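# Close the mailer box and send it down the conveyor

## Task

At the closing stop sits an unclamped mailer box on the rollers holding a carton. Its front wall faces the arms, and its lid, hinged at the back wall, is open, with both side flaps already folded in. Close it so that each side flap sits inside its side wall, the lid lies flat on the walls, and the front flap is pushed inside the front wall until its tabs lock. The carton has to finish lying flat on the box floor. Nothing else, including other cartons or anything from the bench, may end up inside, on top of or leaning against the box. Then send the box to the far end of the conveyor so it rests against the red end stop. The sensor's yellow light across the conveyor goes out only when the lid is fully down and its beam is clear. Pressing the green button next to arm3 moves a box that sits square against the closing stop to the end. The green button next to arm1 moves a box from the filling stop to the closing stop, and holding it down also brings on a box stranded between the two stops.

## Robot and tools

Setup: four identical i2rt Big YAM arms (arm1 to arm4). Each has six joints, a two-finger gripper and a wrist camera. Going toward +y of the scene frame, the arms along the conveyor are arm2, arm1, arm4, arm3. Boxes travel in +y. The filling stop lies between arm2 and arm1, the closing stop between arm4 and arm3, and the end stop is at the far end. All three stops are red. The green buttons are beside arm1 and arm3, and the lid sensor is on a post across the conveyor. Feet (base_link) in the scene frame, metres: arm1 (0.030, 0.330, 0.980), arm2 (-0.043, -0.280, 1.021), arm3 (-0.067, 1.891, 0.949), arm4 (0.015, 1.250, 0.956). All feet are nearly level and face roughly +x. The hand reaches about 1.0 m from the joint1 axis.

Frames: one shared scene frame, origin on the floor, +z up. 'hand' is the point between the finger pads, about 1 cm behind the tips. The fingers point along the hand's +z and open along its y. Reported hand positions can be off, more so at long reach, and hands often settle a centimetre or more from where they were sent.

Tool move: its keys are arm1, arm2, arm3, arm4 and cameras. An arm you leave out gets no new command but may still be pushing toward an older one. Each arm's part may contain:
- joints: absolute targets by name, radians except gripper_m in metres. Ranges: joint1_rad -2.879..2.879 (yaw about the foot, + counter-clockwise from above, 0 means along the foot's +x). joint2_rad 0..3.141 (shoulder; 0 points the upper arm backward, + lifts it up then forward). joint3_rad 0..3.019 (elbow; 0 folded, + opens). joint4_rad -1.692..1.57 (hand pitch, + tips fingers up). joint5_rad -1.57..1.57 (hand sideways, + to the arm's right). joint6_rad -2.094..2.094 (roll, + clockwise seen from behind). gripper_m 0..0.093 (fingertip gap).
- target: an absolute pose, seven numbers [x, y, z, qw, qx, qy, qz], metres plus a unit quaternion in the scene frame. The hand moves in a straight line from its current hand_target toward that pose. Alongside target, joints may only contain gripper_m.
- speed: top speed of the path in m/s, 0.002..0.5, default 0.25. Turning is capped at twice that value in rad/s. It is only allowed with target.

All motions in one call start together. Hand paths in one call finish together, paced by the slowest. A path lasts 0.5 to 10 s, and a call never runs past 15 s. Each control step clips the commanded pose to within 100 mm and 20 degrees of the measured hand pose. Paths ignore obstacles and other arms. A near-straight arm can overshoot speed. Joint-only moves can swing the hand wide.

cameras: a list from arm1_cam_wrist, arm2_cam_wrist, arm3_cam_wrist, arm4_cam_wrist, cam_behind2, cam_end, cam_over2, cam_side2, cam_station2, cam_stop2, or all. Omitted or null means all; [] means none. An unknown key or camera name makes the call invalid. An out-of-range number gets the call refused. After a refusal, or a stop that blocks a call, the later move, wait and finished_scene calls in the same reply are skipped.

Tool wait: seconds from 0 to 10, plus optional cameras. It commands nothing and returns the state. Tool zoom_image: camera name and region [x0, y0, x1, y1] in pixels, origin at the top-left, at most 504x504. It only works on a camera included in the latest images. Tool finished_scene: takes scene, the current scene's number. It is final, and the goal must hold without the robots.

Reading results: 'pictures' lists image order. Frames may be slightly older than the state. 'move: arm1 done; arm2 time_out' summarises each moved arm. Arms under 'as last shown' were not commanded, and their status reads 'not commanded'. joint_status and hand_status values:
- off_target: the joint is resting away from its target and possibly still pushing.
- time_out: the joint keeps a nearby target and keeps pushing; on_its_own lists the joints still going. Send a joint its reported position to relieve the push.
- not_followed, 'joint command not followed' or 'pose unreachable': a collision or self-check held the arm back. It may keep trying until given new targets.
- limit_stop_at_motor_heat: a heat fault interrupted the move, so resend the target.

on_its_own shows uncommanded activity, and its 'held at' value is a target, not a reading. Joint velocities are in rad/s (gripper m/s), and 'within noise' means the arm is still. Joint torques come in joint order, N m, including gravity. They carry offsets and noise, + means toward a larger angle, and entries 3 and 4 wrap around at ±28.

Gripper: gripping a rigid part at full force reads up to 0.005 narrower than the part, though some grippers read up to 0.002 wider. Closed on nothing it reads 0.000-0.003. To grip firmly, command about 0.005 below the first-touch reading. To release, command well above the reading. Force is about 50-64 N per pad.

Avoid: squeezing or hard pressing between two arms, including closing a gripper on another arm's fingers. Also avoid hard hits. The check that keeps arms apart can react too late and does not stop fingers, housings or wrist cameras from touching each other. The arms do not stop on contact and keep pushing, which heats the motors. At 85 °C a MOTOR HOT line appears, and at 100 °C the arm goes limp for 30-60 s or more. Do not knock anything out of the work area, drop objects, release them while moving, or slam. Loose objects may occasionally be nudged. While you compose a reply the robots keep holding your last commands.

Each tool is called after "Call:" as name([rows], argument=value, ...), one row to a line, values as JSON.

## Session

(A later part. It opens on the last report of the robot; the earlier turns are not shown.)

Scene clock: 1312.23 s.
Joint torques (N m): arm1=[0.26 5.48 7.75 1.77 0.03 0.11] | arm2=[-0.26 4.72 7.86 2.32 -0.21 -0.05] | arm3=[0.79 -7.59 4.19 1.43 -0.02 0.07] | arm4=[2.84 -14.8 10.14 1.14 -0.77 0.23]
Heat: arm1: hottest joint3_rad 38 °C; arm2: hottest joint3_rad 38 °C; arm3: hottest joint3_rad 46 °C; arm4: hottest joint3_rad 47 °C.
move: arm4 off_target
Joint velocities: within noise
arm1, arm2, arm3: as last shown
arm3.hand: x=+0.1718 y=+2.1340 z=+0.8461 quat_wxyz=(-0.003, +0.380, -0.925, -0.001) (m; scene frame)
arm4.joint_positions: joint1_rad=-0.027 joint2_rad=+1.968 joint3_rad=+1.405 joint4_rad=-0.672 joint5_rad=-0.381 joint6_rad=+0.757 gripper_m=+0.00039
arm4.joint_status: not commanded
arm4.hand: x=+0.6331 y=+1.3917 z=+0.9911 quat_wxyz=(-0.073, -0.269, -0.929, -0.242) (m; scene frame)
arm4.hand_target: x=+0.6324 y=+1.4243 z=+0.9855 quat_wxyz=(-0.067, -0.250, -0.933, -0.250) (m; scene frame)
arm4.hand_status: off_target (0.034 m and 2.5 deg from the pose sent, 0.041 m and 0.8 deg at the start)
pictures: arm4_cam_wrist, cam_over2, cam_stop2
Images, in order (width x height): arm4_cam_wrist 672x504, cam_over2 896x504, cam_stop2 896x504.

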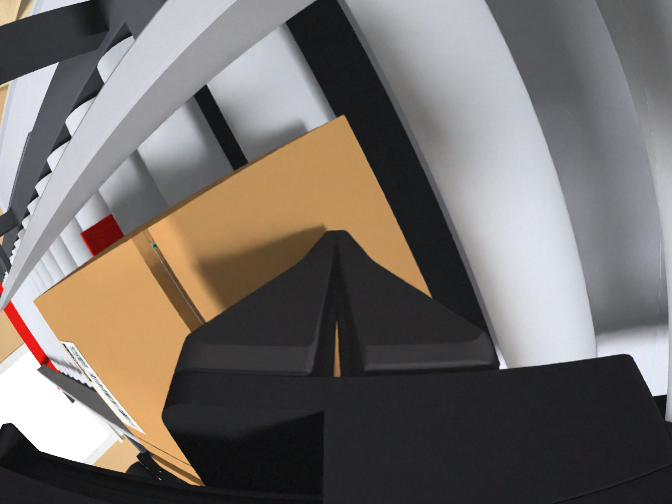

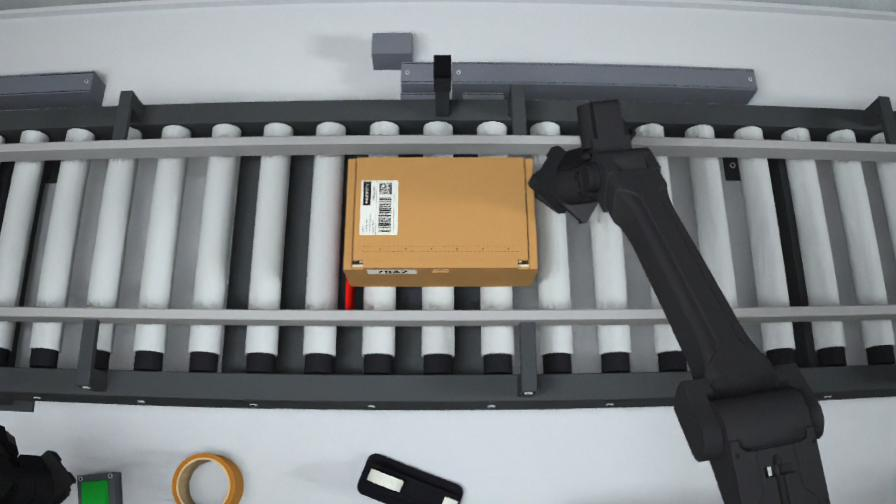

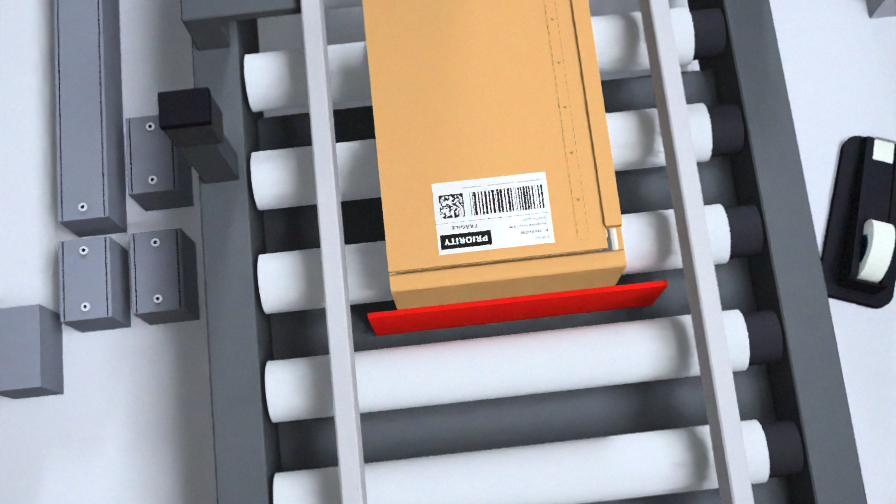

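Call:
move(arm3={"target": [0.168, 2.137, 0.815, 0, -0.383, 0.924, 0], "speed": 0.1}, arm4={"target": [0.60, 1.29, 1.06, 0.067, 0.25, 0.933, 0.25], "speed": 0.2}, cameras=["cam_over2", "cam_stop2", "arm3_cam_wrist", "cam_end"])

Call:
zoom_image(camera="cam_stop2", region=[340, 180, 720, 360])

Call:
zoom_image(camera="cam_end", region=[520, 180, 720, 330])

Scene clock: 1322.30 s.
Joint torques (N m): arm1=[0.15 5.83 7.75 1.74 0.04 0.11] | arm2=[-0.26 4.72 7.87 2.33 -0.21 -0.05] | arm3=[0.62 -7.53 3.74 1.44 -0.04 0.08] | arm4=[-0.73 -15.68 10.07 0.08 -0.5 0.02]
Heat: arm1: hottest joint3_rad 38 °C; arm2: hottest joint3_rad 38 °C; arm3: hottest joint3_rad 45 °C; arm4: hottest joint3_rad 46 °C.
move: arm3 done; arm4 done
Joint velocities: within noise
arm1.joint_positions: joint1_rad=+0.141 joint2_rad=+0.424 joint3_rad=+1.369 joint4_rad=-1.152 joint5_rad=+0.141 joint6_rad=-0.395 gripper_m=+0.09396
arm1.joint_status: not commanded
arm1.hand: x=+0.1935 y=+0.3358 z=+1.5886 quat_wxyz=(-0.626, +0.190, -0.749, +0.104) (m; scene frame)
arm1.hand_target: x=+0.1892 y=+0.3347 z=+1.5990 quat_wxyz=(-0.636, +0.187, -0.742, +0.104) (m; scene frame)
arm1.hand_status: not commanded
arm2.joint_positions: joint1_rad=+0.016 joint2_rad=+0.445 joint3_rad=+1.415 joint4_rad=-1.206 joint5_rad=-0.131 joint6_rad=-0.177 gripper_m=+0.09396
arm2.joint_status: not commanded
arm2.hand: x=+0.1259 y=-0.2820 z=+1.6325 quat_wxyz=(-0.616, +0.065, -0.785, +0.032) (m; scene frame)
arm2.hand_target: x=+0.1212 y=-0.2816 z=+1.6411 quat_wxyz=(-0.624, +0.065, -0.778, +0.034) (m; scene frame)
arm2.hand_status: not commanded
arm3.joint_positions: joint1_rad=+0.878 joint2_rad=+1.860 joint3_rad=+0.675 joint4_rad=-0.375 joint5_rad=-0.005 joint6_rad=+0.017 gripper_m=+0.00062
arm3.joint_status: not commanded
arm3.hand: x=+0.1716 y=+2.1338 z=+0.8210 quat_wxyz=(-0.002, +0.380, -0.925, -0.001) (m; scene frame)
arm3.hand_target: x=+0.1680 y=+2.1368 z=+0.8152 quat_wxyz=(+0.000, +0.383, -0.924, +0.000) (m; scene frame)
arm3.hand_status: done (0.008 m and 0.5 deg from the pose sent, 0.031 m and 0.5 deg at the start)
arm4.joint_positions: joint1_rad=-0.213 joint2_rad=+1.827 joint3_rad=+1.375 joint4_rad=-0.885 joint5_rad=-0.458 joint6_rad=+0.532 gripper_m=+0.00039
arm4.joint_status: not commanded
arm4.hand: x=+0.5977 y=+1.2901 z=+1.0517 quat_wxyz=(-0.061, -0.256, -0.932, -0.248) (m; scene frame)
arm4.hand_target: x=+0.6000 y=+1.2899 z=+1.0600 quat_wxyz=(-0.067, -0.250, -0.933, -0.250) (m; scene frame)
arm4.hand_status: done (0.009 m and 1.0 deg from the pose sent, 0.127 m and 2.5 deg at the start)
pictures: arm3_cam_wrist, cam_end, cam_over2, cam_stop2
Images, in order (width x height): arm3_cam_wrist 672x504, cam_end 896x504, cam_over2 896x504, cam_stop2 896x504.

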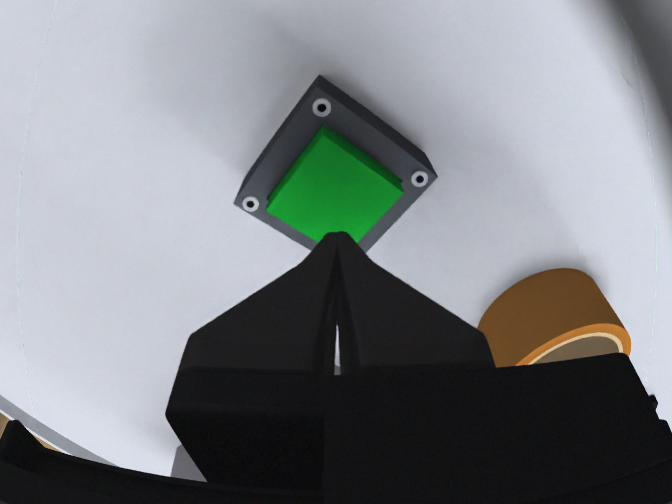

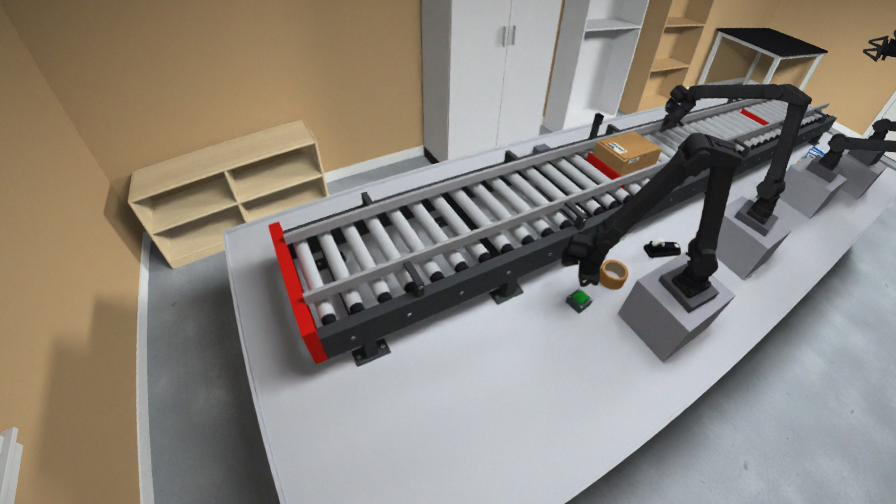

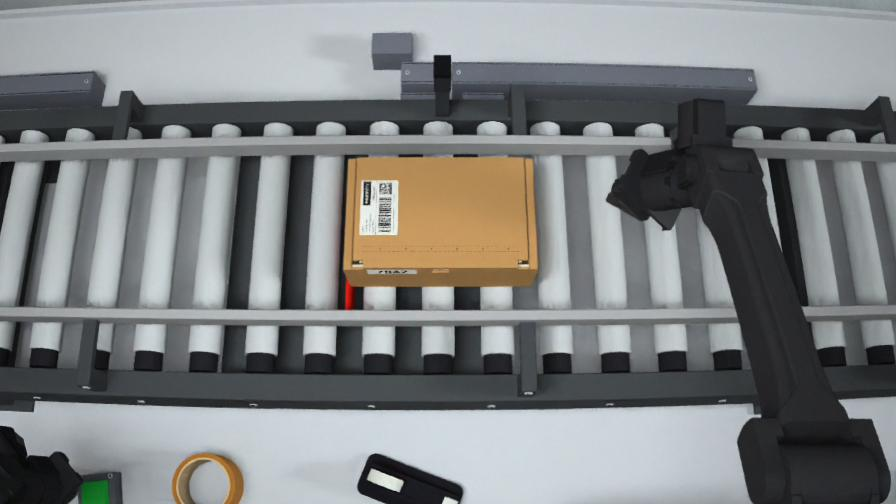

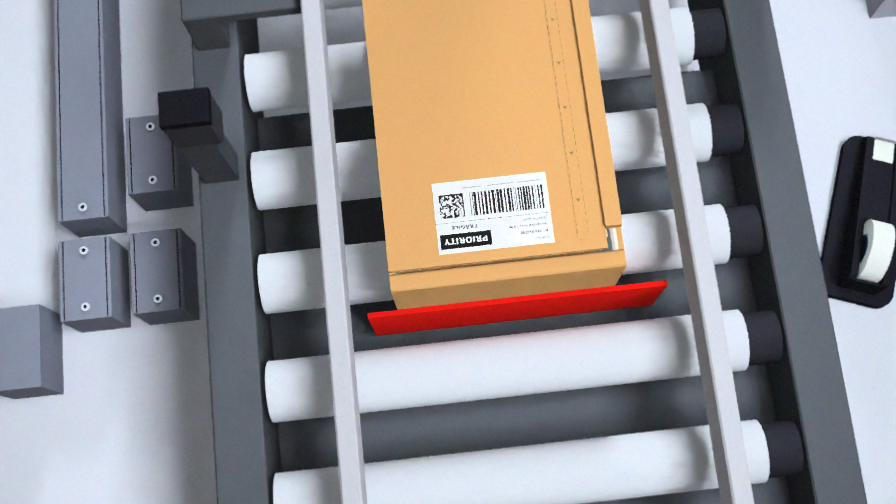

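Scaled by 1.326 from the camera's 896x504 image, which has a finer 1280x720 frame.

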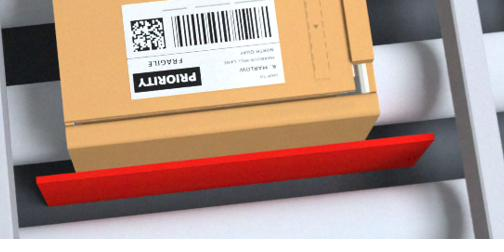

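Scaled by 2.520 from the camera's 896x504 image, which has a finer 1280x720 frame.

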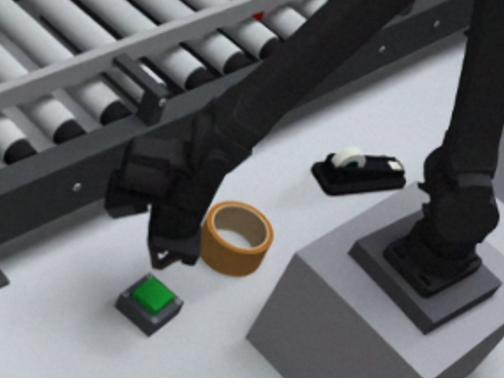

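Call:
move(arm3={"target": [0.168, 2.137, 0.772, 0, -0.383, 0.924, 0], "speed": 0.08}, cameras=["cam_over2", "arm3_cam_wrist", "cam_end"])

Scene clock: 1340.43 s.
Joint torques (N m): arm1=[0.26 5.36 7.72 1.7 0.05 0.1] | arm2=[-0.26 4.66 7.88 2.33 -0.21 -0.05] | arm3=[0.85 -8.41 3.59 1.44 -0.04 0.08] | arm4=[-0.67 -15.68 10.07 0.1 -0.5 0.01]
Heat: arm1: hottest joint3_rad 38 °C; arm2: hottest joint3_rad 39 °C; arm3: hottest joint3_rad 44 °C; arm4: hottest joint3_rad 44 °C.
move: arm3 off_target
Joint velocities: within noise
arm1, arm2, arm4: as last shown
arm3.joint_positions: joint1_rad=+0.878 joint2_rad=+2.002 joint3_rad=+0.675 joint4_rad=-0.250 joint5_rad=-0.005 joint6_rad=+0.018 gripper_m=+0.00062
arm3.joint_status: not commanded
arm3.hand: x=+0.1654 y=+2.1275 z=+0.7765 quat_wxyz=(+0.005, +0.380, -0.925, +0.002) (m; scene frame)
arm3.hand_target: x=+0.1678 y=+2.1368 z=+0.7722 quat_wxyz=(+0.000, +0.383, -0.924, +0.000) (m; scene frame)
arm3.hand_status: off_target (0.011 m and 0.8 deg from the pose sent, 0.049 m and 0.5 deg at the start)
arm4.joint_positions: joint1_rad=-0.213 joint2_rad=+1.827 joint3_rad=+1.375 joint4_rad=-0.886 joint5_rad=-0.458 joint6_rad=+0.531 gripper_m=+0.00039
arm4.hand: x=+0.5976 y=+1.2901 z=+1.0517 quat_wxyz=(-0.061, -0.256, -0.932, -0.248) (m; scene frame)
pictures: arm3_cam_wrist, cam_end, cam_over2
Images, in order (width x height): arm3_cam_wrist 672x504, cam_end 896x504, cam_over2 896x504.

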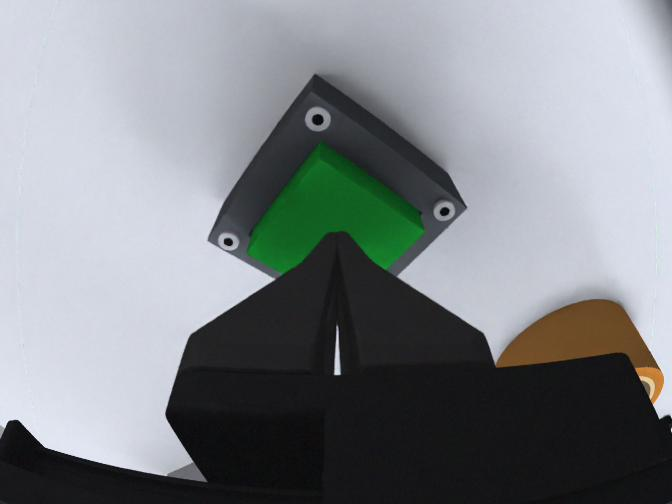

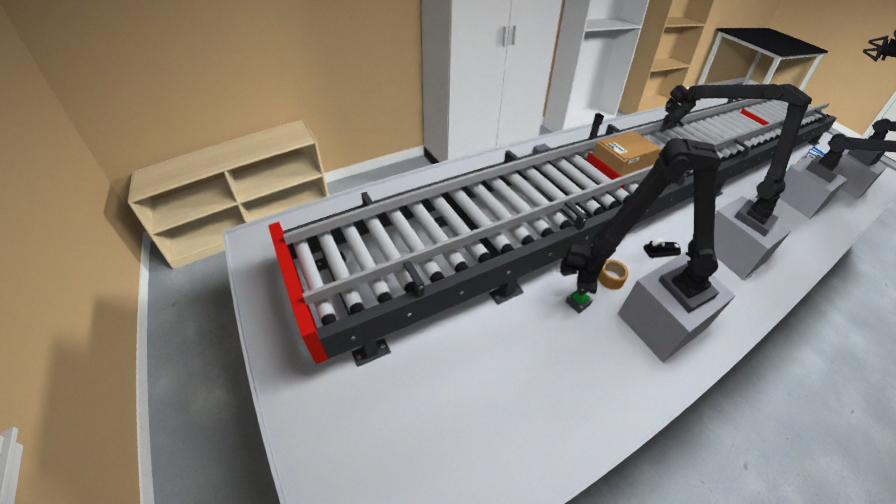

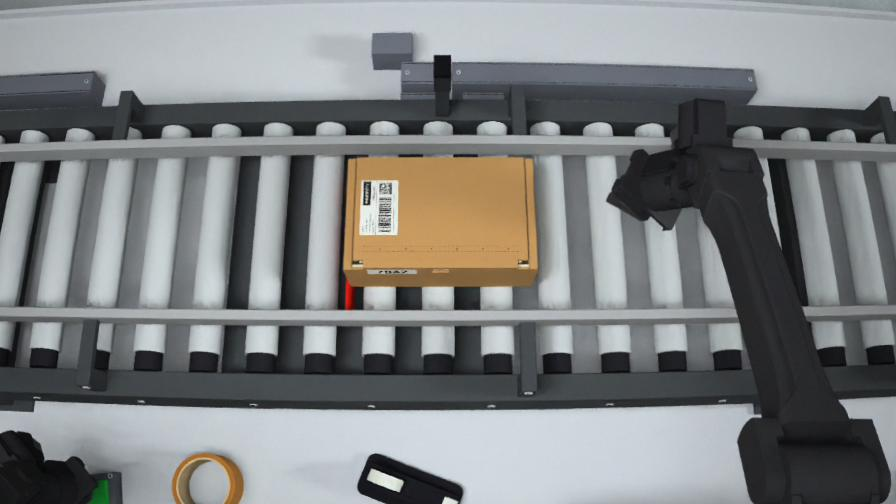

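Call:
move(arm3={"target": [0.170, 2.139, 0.752, 0, -0.383, 0.924, 0], "speed": 0.05}, cameras=["cam_over2", "arm3_cam_wrist", "cam_end"])

Scene clock: 1346.40 s.
Joint torques (N m): arm1=[-0.03 5.71 7.76 1.76 0.04 0.11] | arm2=[-0.26 4.78 7.86 2.32 -0.2 -0.05] | arm3=[0.79 -7.71 3.45 1.8 -0.03 0.09] | arm4=[-0.73 -15.62 10.07 0.1 -0.51 0.01]
Heat: arm1: hottest joint3_rad 38 °C; arm2: hottest joint3_rad 39 °C; arm3: hottest joint3_rad 43 °C; arm4: hottest joint3_rad 44 °C.
move: arm3 off_target
Joint velocities: within noise
arm1, arm2, arm4: as last shown
arm3.joint_positions: joint1_rad=+0.879 joint2_rad=+2.058 joint3_rad=+0.692 joint4_rad=-0.209 joint5_rad=-0.005 joint6_rad=+0.019 gripper_m=+0.00062
arm3.joint_status: not commanded
arm3.hand: x=+0.1678 y=+2.1300 z=+0.7604 quat_wxyz=(+0.004, +0.380, -0.925, +0.002) (m; scene frame)
arm3.hand_target: x=+0.1697 y=+2.1388 z=+0.7524 quat_wxyz=(+0.000, +0.383, -0.924, +0.000) (m; scene frame)
arm3.hand_status: off_target (0.013 m and 0.6 deg from the pose sent, 0.027 m and 0.7 deg at the start)
pictures: arm3_cam_wrist, cam_end, cam_over2
Images, in order (width x height): arm3_cam_wrist 672x504, cam_end 896x504, cam_over2 896x504.

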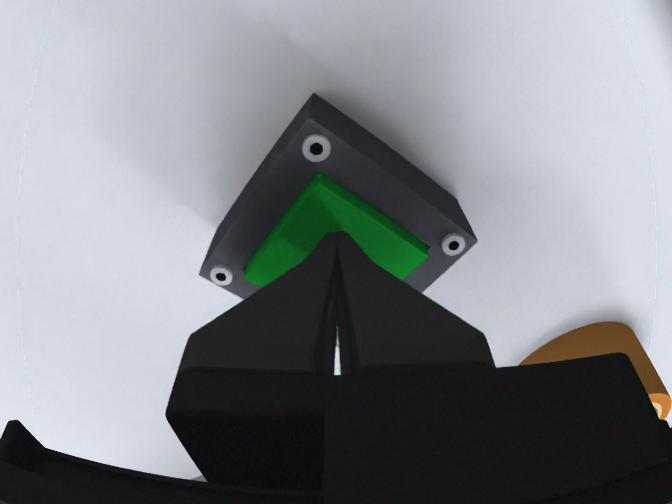

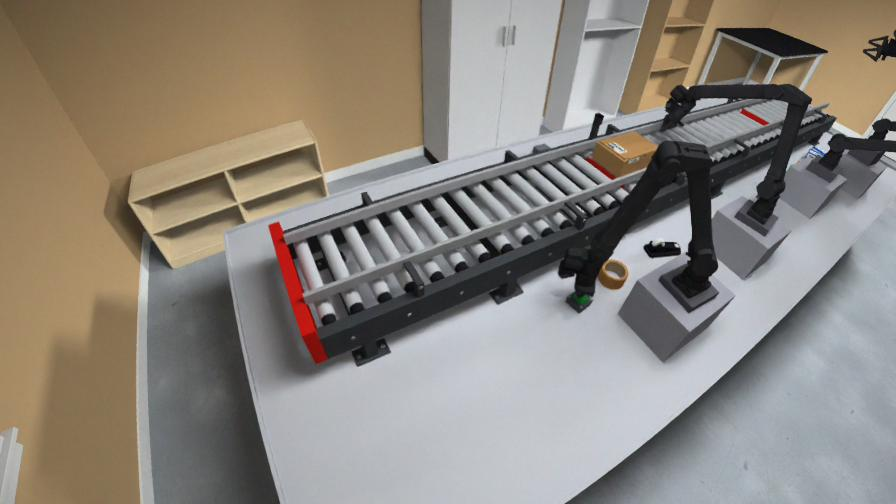

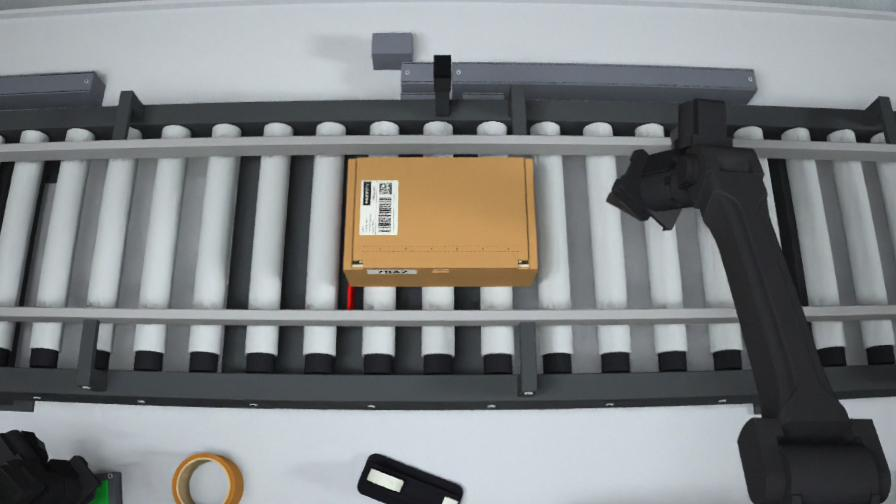

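Call:
wait(seconds=2, cameras=["cam_over2", "cam_stop2", "cam_end"])

Scene clock: 1352.27 s.
Joint torques (N m): arm1=[0.21 5.48 7.72 1.74 0.03 0.1] | arm2=[-0.32 4.72 7.87 2.33 -0.21 -0.05] | arm3=[0.62 -7.65 3.51 1.66 -0.04 0.09] | arm4=[-0.67 -15.62 10.07 0.1 -0.5 0.02]
Heat: arm1: hottest joint3_rad 38 °C; arm2: hottest joint3_rad 39 °C; arm3: hottest joint3_rad 43 °C; arm4: hottest joint3_rad 44 °C.
Joint velocities: within noise
arm1.joint_positions: joint1_rad=+0.141 joint2_rad=+0.424 joint3_rad=+1.369 joint4_rad=-1.152 joint5_rad=+0.141 joint6_rad=-0.395 gripper_m=+0.09396
arm1.joint_status: not commanded
arm1.hand: x=+0.1935 y=+0.3358 z=+1.5886 quat_wxyz=(-0.626, +0.190, -0.749, +0.104) (m; scene frame)
arm1.hand_target: x=+0.1892 y=+0.3347 z=+1.5990 quat_wxyz=(-0.636, +0.187, -0.742, +0.104) (m; scene frame)
arm1.hand_status: not commanded
arm2.joint_positions: joint1_rad=+0.016 joint2_rad=+0.445 joint3_rad=+1.415 joint4_rad=-1.206 joint5_rad=-0.131 joint6_rad=-0.177 gripper_m=+0.09396
arm2.joint_status: not commanded
arm2.hand: x=+0.1259 y=-0.2820 z=+1.6325 quat_wxyz=(-0.616, +0.065, -0.785, +0.032) (m; scene frame)
arm2.hand_target: x=+0.1212 y=-0.2816 z=+1.6411 quat_wxyz=(-0.624, +0.065, -0.778, +0.034) (m; scene frame)
arm2.hand_status: not commanded
arm3.joint_positions: joint1_rad=+0.879 joint2_rad=+2.058 joint3_rad=+0.692 joint4_rad=-0.208 joint5_rad=-0.005 joint6_rad=+0.019 gripper_m=+0.00062
arm3.joint_status: not commanded
arm3.hand: x=+0.1677 y=+2.1300 z=+0.7602 quat_wxyz=(+0.004, +0.380, -0.925, +0.002) (m; scene frame)
arm3.hand_target: x=+0.1697 y=+2.1387 z=+0.7524 quat_wxyz=(+0.000, +0.383, -0.924, +0.000) (m; scene frame)
arm3.hand_status: off_target (0.012 m and 0.6 deg from the pose sent, 0.027 m and 0.7 deg at the start)
arm4.joint_positions: joint1_rad=-0.213 joint2_rad=+1.827 joint3_rad=+1.375 joint4_rad=-0.886 joint5_rad=-0.458 joint6_rad=+0.531 gripper_m=+0.00039
arm4.joint_status: not commanded
arm4.hand: x=+0.5976 y=+1.2901 z=+1.0517 quat_wxyz=(-0.061, -0.256, -0.932, -0.248) (m; scene frame)
arm4.hand_target: x=+0.6000 y=+1.2899 z=+1.0600 quat_wxyz=(-0.067, -0.250, -0.933, -0.250) (m; scene frame)
arm4.hand_status: not commanded
wait: 2.00 s; at rest from the start
pictures: cam_end, cam_over2, cam_stop2
Images, in order (width x height): cam_end 896x504, cam_over2 896x504, cam_stop2 896x504.

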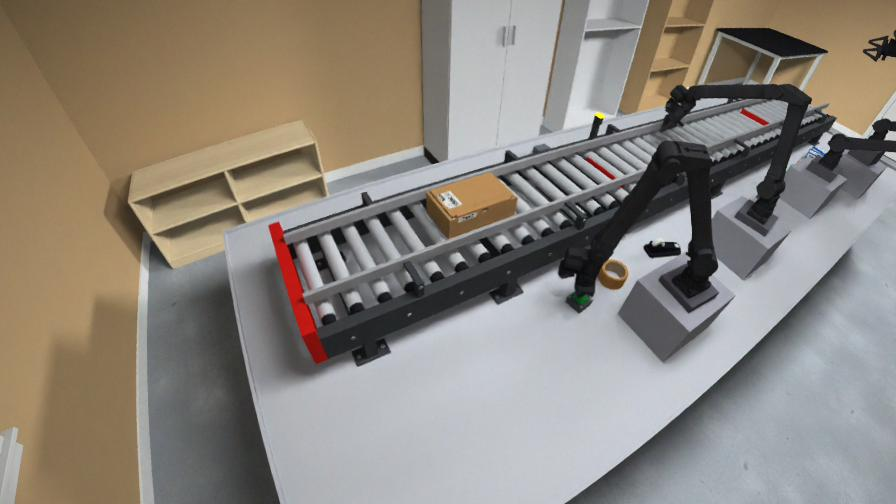

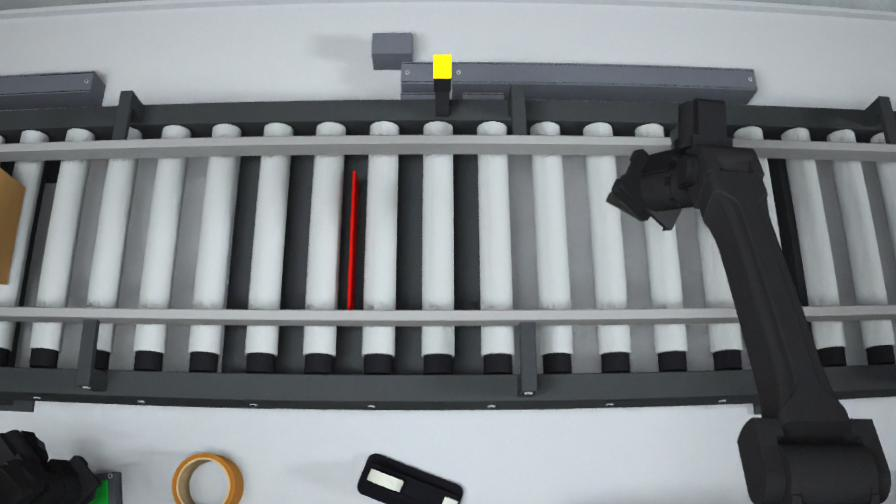

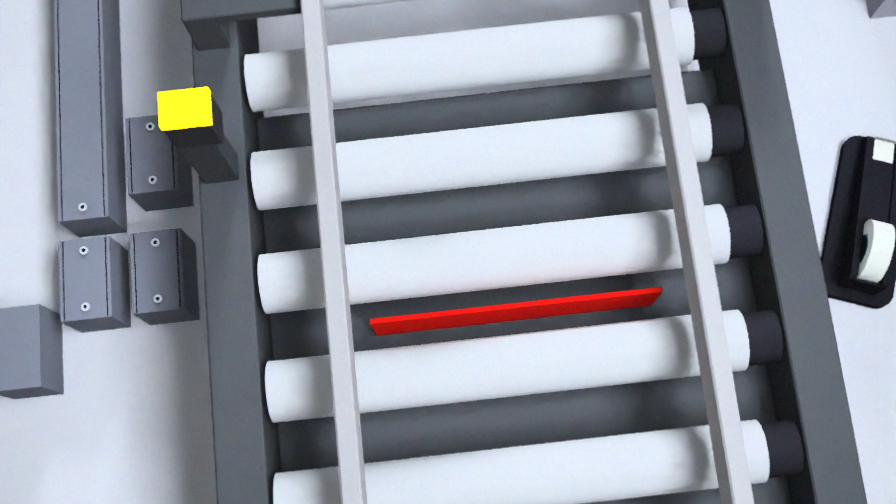

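Call:
wait(seconds=1.5, cameras=["cam_end"])

Call:
zoom_image(camera="cam_end", region=[230, 150, 530, 380])

Scene clock: 1359.93 s.
Joint torques (N m): arm1=[0.26 5.66 7.73 1.77 0.06 0.11] | arm2=[-0.32 4.72 7.87 2.3 -0.21 -0.05] | arm3=[0.91 -7.82 3.43 1.7 -0.05 0.09] | arm4=[-0.73 -15.62 10.09 0.1 -0.5 0.02]
Heat: arm1: hottest joint3_rad 38 °C; arm2: hottest joint3_rad 39 °C; arm3: hottest joint3_rad 43 °C; arm4: hottest joint3_rad 43 °C.
Joint velocities: within noise
arm1.joint_positions: joint1_rad=+0.141 joint2_rad=+0.424 joint3_rad=+1.369 joint4_rad=-1.152 joint5_rad=+0.141 joint6_rad=-0.395 gripper_m=+0.09396
arm1.joint_status: not commanded
arm1.hand: x=+0.1935 y=+0.3358 z=+1.5886 quat_wxyz=(-0.626, +0.190, -0.749, +0.104) (m; scene frame)
arm1.hand_target: x=+0.1892 y=+0.3347 z=+1.5990 quat_wxyz=(-0.636, +0.187, -0.742, +0.104) (m; scene frame)
arm1.hand_status: not commanded
arm2.joint_positions: joint1_rad=+0.016 joint2_rad=+0.445 joint3_rad=+1.415 joint4_rad=-1.206 joint5_rad=-0.131 joint6_rad=-0.177 gripper_m=+0.09396
arm2.joint_status: not commanded
arm2.hand: x=+0.1259 y=-0.2820 z=+1.6325 quat_wxyz=(-0.616, +0.065, -0.785, +0.032) (m; scene frame)
arm2.hand_target: x=+0.1212 y=-0.2816 z=+1.6411 quat_wxyz=(-0.624, +0.065, -0.778, +0.034) (m; scene frame)
arm2.hand_status: not commanded
arm3.joint_positions: joint1_rad=+0.879 joint2_rad=+2.058 joint3_rad=+0.692 joint4_rad=-0.208 joint5_rad=-0.005 joint6_rad=+0.019 gripper_m=+0.00062
arm3.joint_status: not commanded
arm3.hand: x=+0.1677 y=+2.1300 z=+0.7602 quat_wxyz=(+0.004, +0.380, -0.925, +0.002) (m; scene frame)
arm3.hand_target: x=+0.1697 y=+2.1387 z=+0.7524 quat_wxyz=(+0.000, +0.383, -0.924, +0.000) (m; scene frame)
arm3.hand_status: off_target (0.012 m and 0.6 deg from the pose sent, 0.027 m and 0.7 deg at the start)
arm4.joint_positions: joint1_rad=-0.213 joint2_rad=+1.827 joint3_rad=+1.375 joint4_rad=-0.886 joint5_rad=-0.458 joint6_rad=+0.531 gripper_m=+0.00039
arm4.joint_status: not commanded
arm4.hand: x=+0.5976 y=+1.2901 z=+1.0517 quat_wxyz=(-0.061, -0.256, -0.932, -0.248) (m; scene frame)
arm4.hand_target: x=+0.6000 y=+1.2899 z=+1.0600 quat_wxyz=(-0.067, -0.250, -0.933, -0.250) (m; scene frame)
arm4.hand_status: not commanded
wait: 1.50 s; at rest from the start
pictures: cam_end
Images, in order (width x height): cam_end 896x504.

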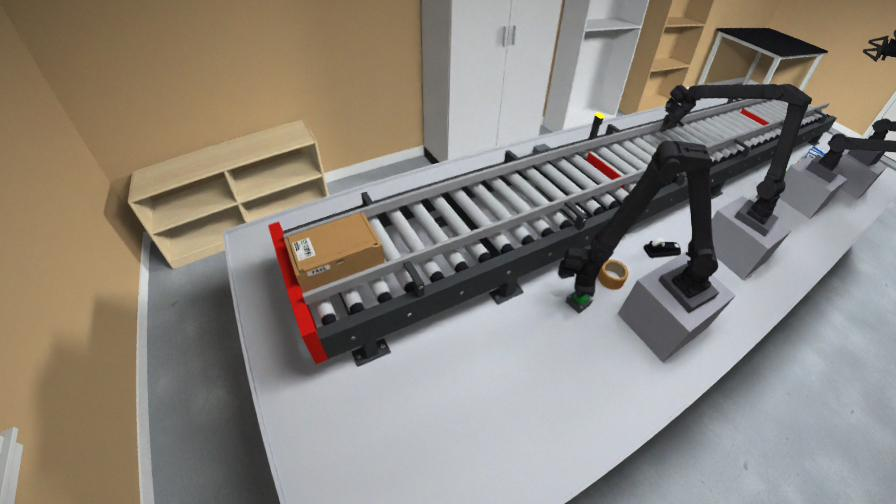

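Scaled by 1.680 from the camera's 896x504 image, which has a finer 1280x720 frame.

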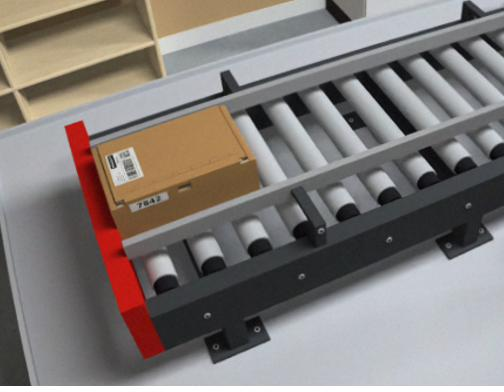

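Call:
move(arm3={"target": [0.172, 2.135, 0.85, 0, -0.383, 0.924, 0], "speed": 0.15}, cameras=["cam_end"])

Call:
zoom_image(camera="cam_end", region=[250, 190, 430, 330])

Scene clock: 1370.70 s.
Joint torques (N m): arm1=[0.03 5.77 7.69 1.74 0.05 0.12] | arm2=[-0.32 4.84 7.87 2.32 -0.21 -0.05] | arm3=[-0.26 -9.76 3.93 0.59 -0.03 -0.06] | arm4=[-0.67 -15.62 10.07 0.1 -0.5 0.02]
Heat: arm1: hottest joint3_rad 38 °C; arm2: hottest joint3_rad 39 °C; arm3: hottest joint3_rad 42 °C; arm4: hottest joint3_rad 43 °C.
move: arm3 done
Joint velocities: within noise
arm1, arm2, arm4: as last shown
arm3.joint_positions: joint1_rad=+0.879 joint2_rad=+1.784 joint3_rad=+0.684 joint4_rad=-0.465 joint5_rad=-0.005 joint6_rad=+0.018 gripper_m=+0.00062
arm3.joint_status: not commanded
arm3.hand: x=+0.1726 y=+2.1355 z=+0.8467 quat_wxyz=(+0.000, +0.380, -0.925, +0.000) (m; scene frame)
arm3.hand_target: x=+0.1719 y=+2.1349 z=+0.8499 quat_wxyz=(+0.000, +0.383, -0.924, +0.000) (m; scene frame)
arm3.hand_status: done (0.003 m and 0.3 deg from the pose sent, 0.090 m and 0.6 deg at the start)
pictures: cam_end
Images, in order (width x height): cam_end 896x504.

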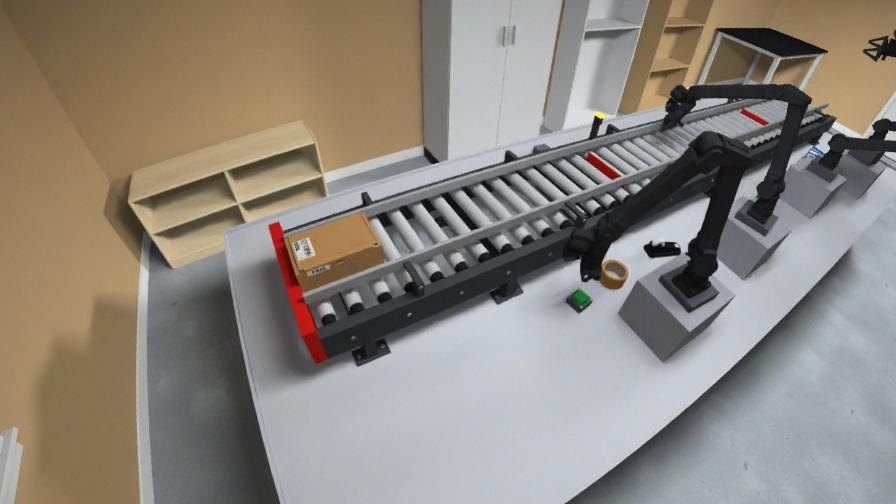

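Scaled by 2.800 from the camera's 896x504 image, which has a finer 1280x720 frame.

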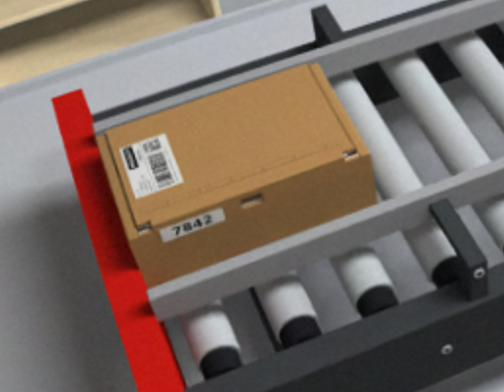

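Call:
finished_scene(scene=1)

The scene is finished: the task was done.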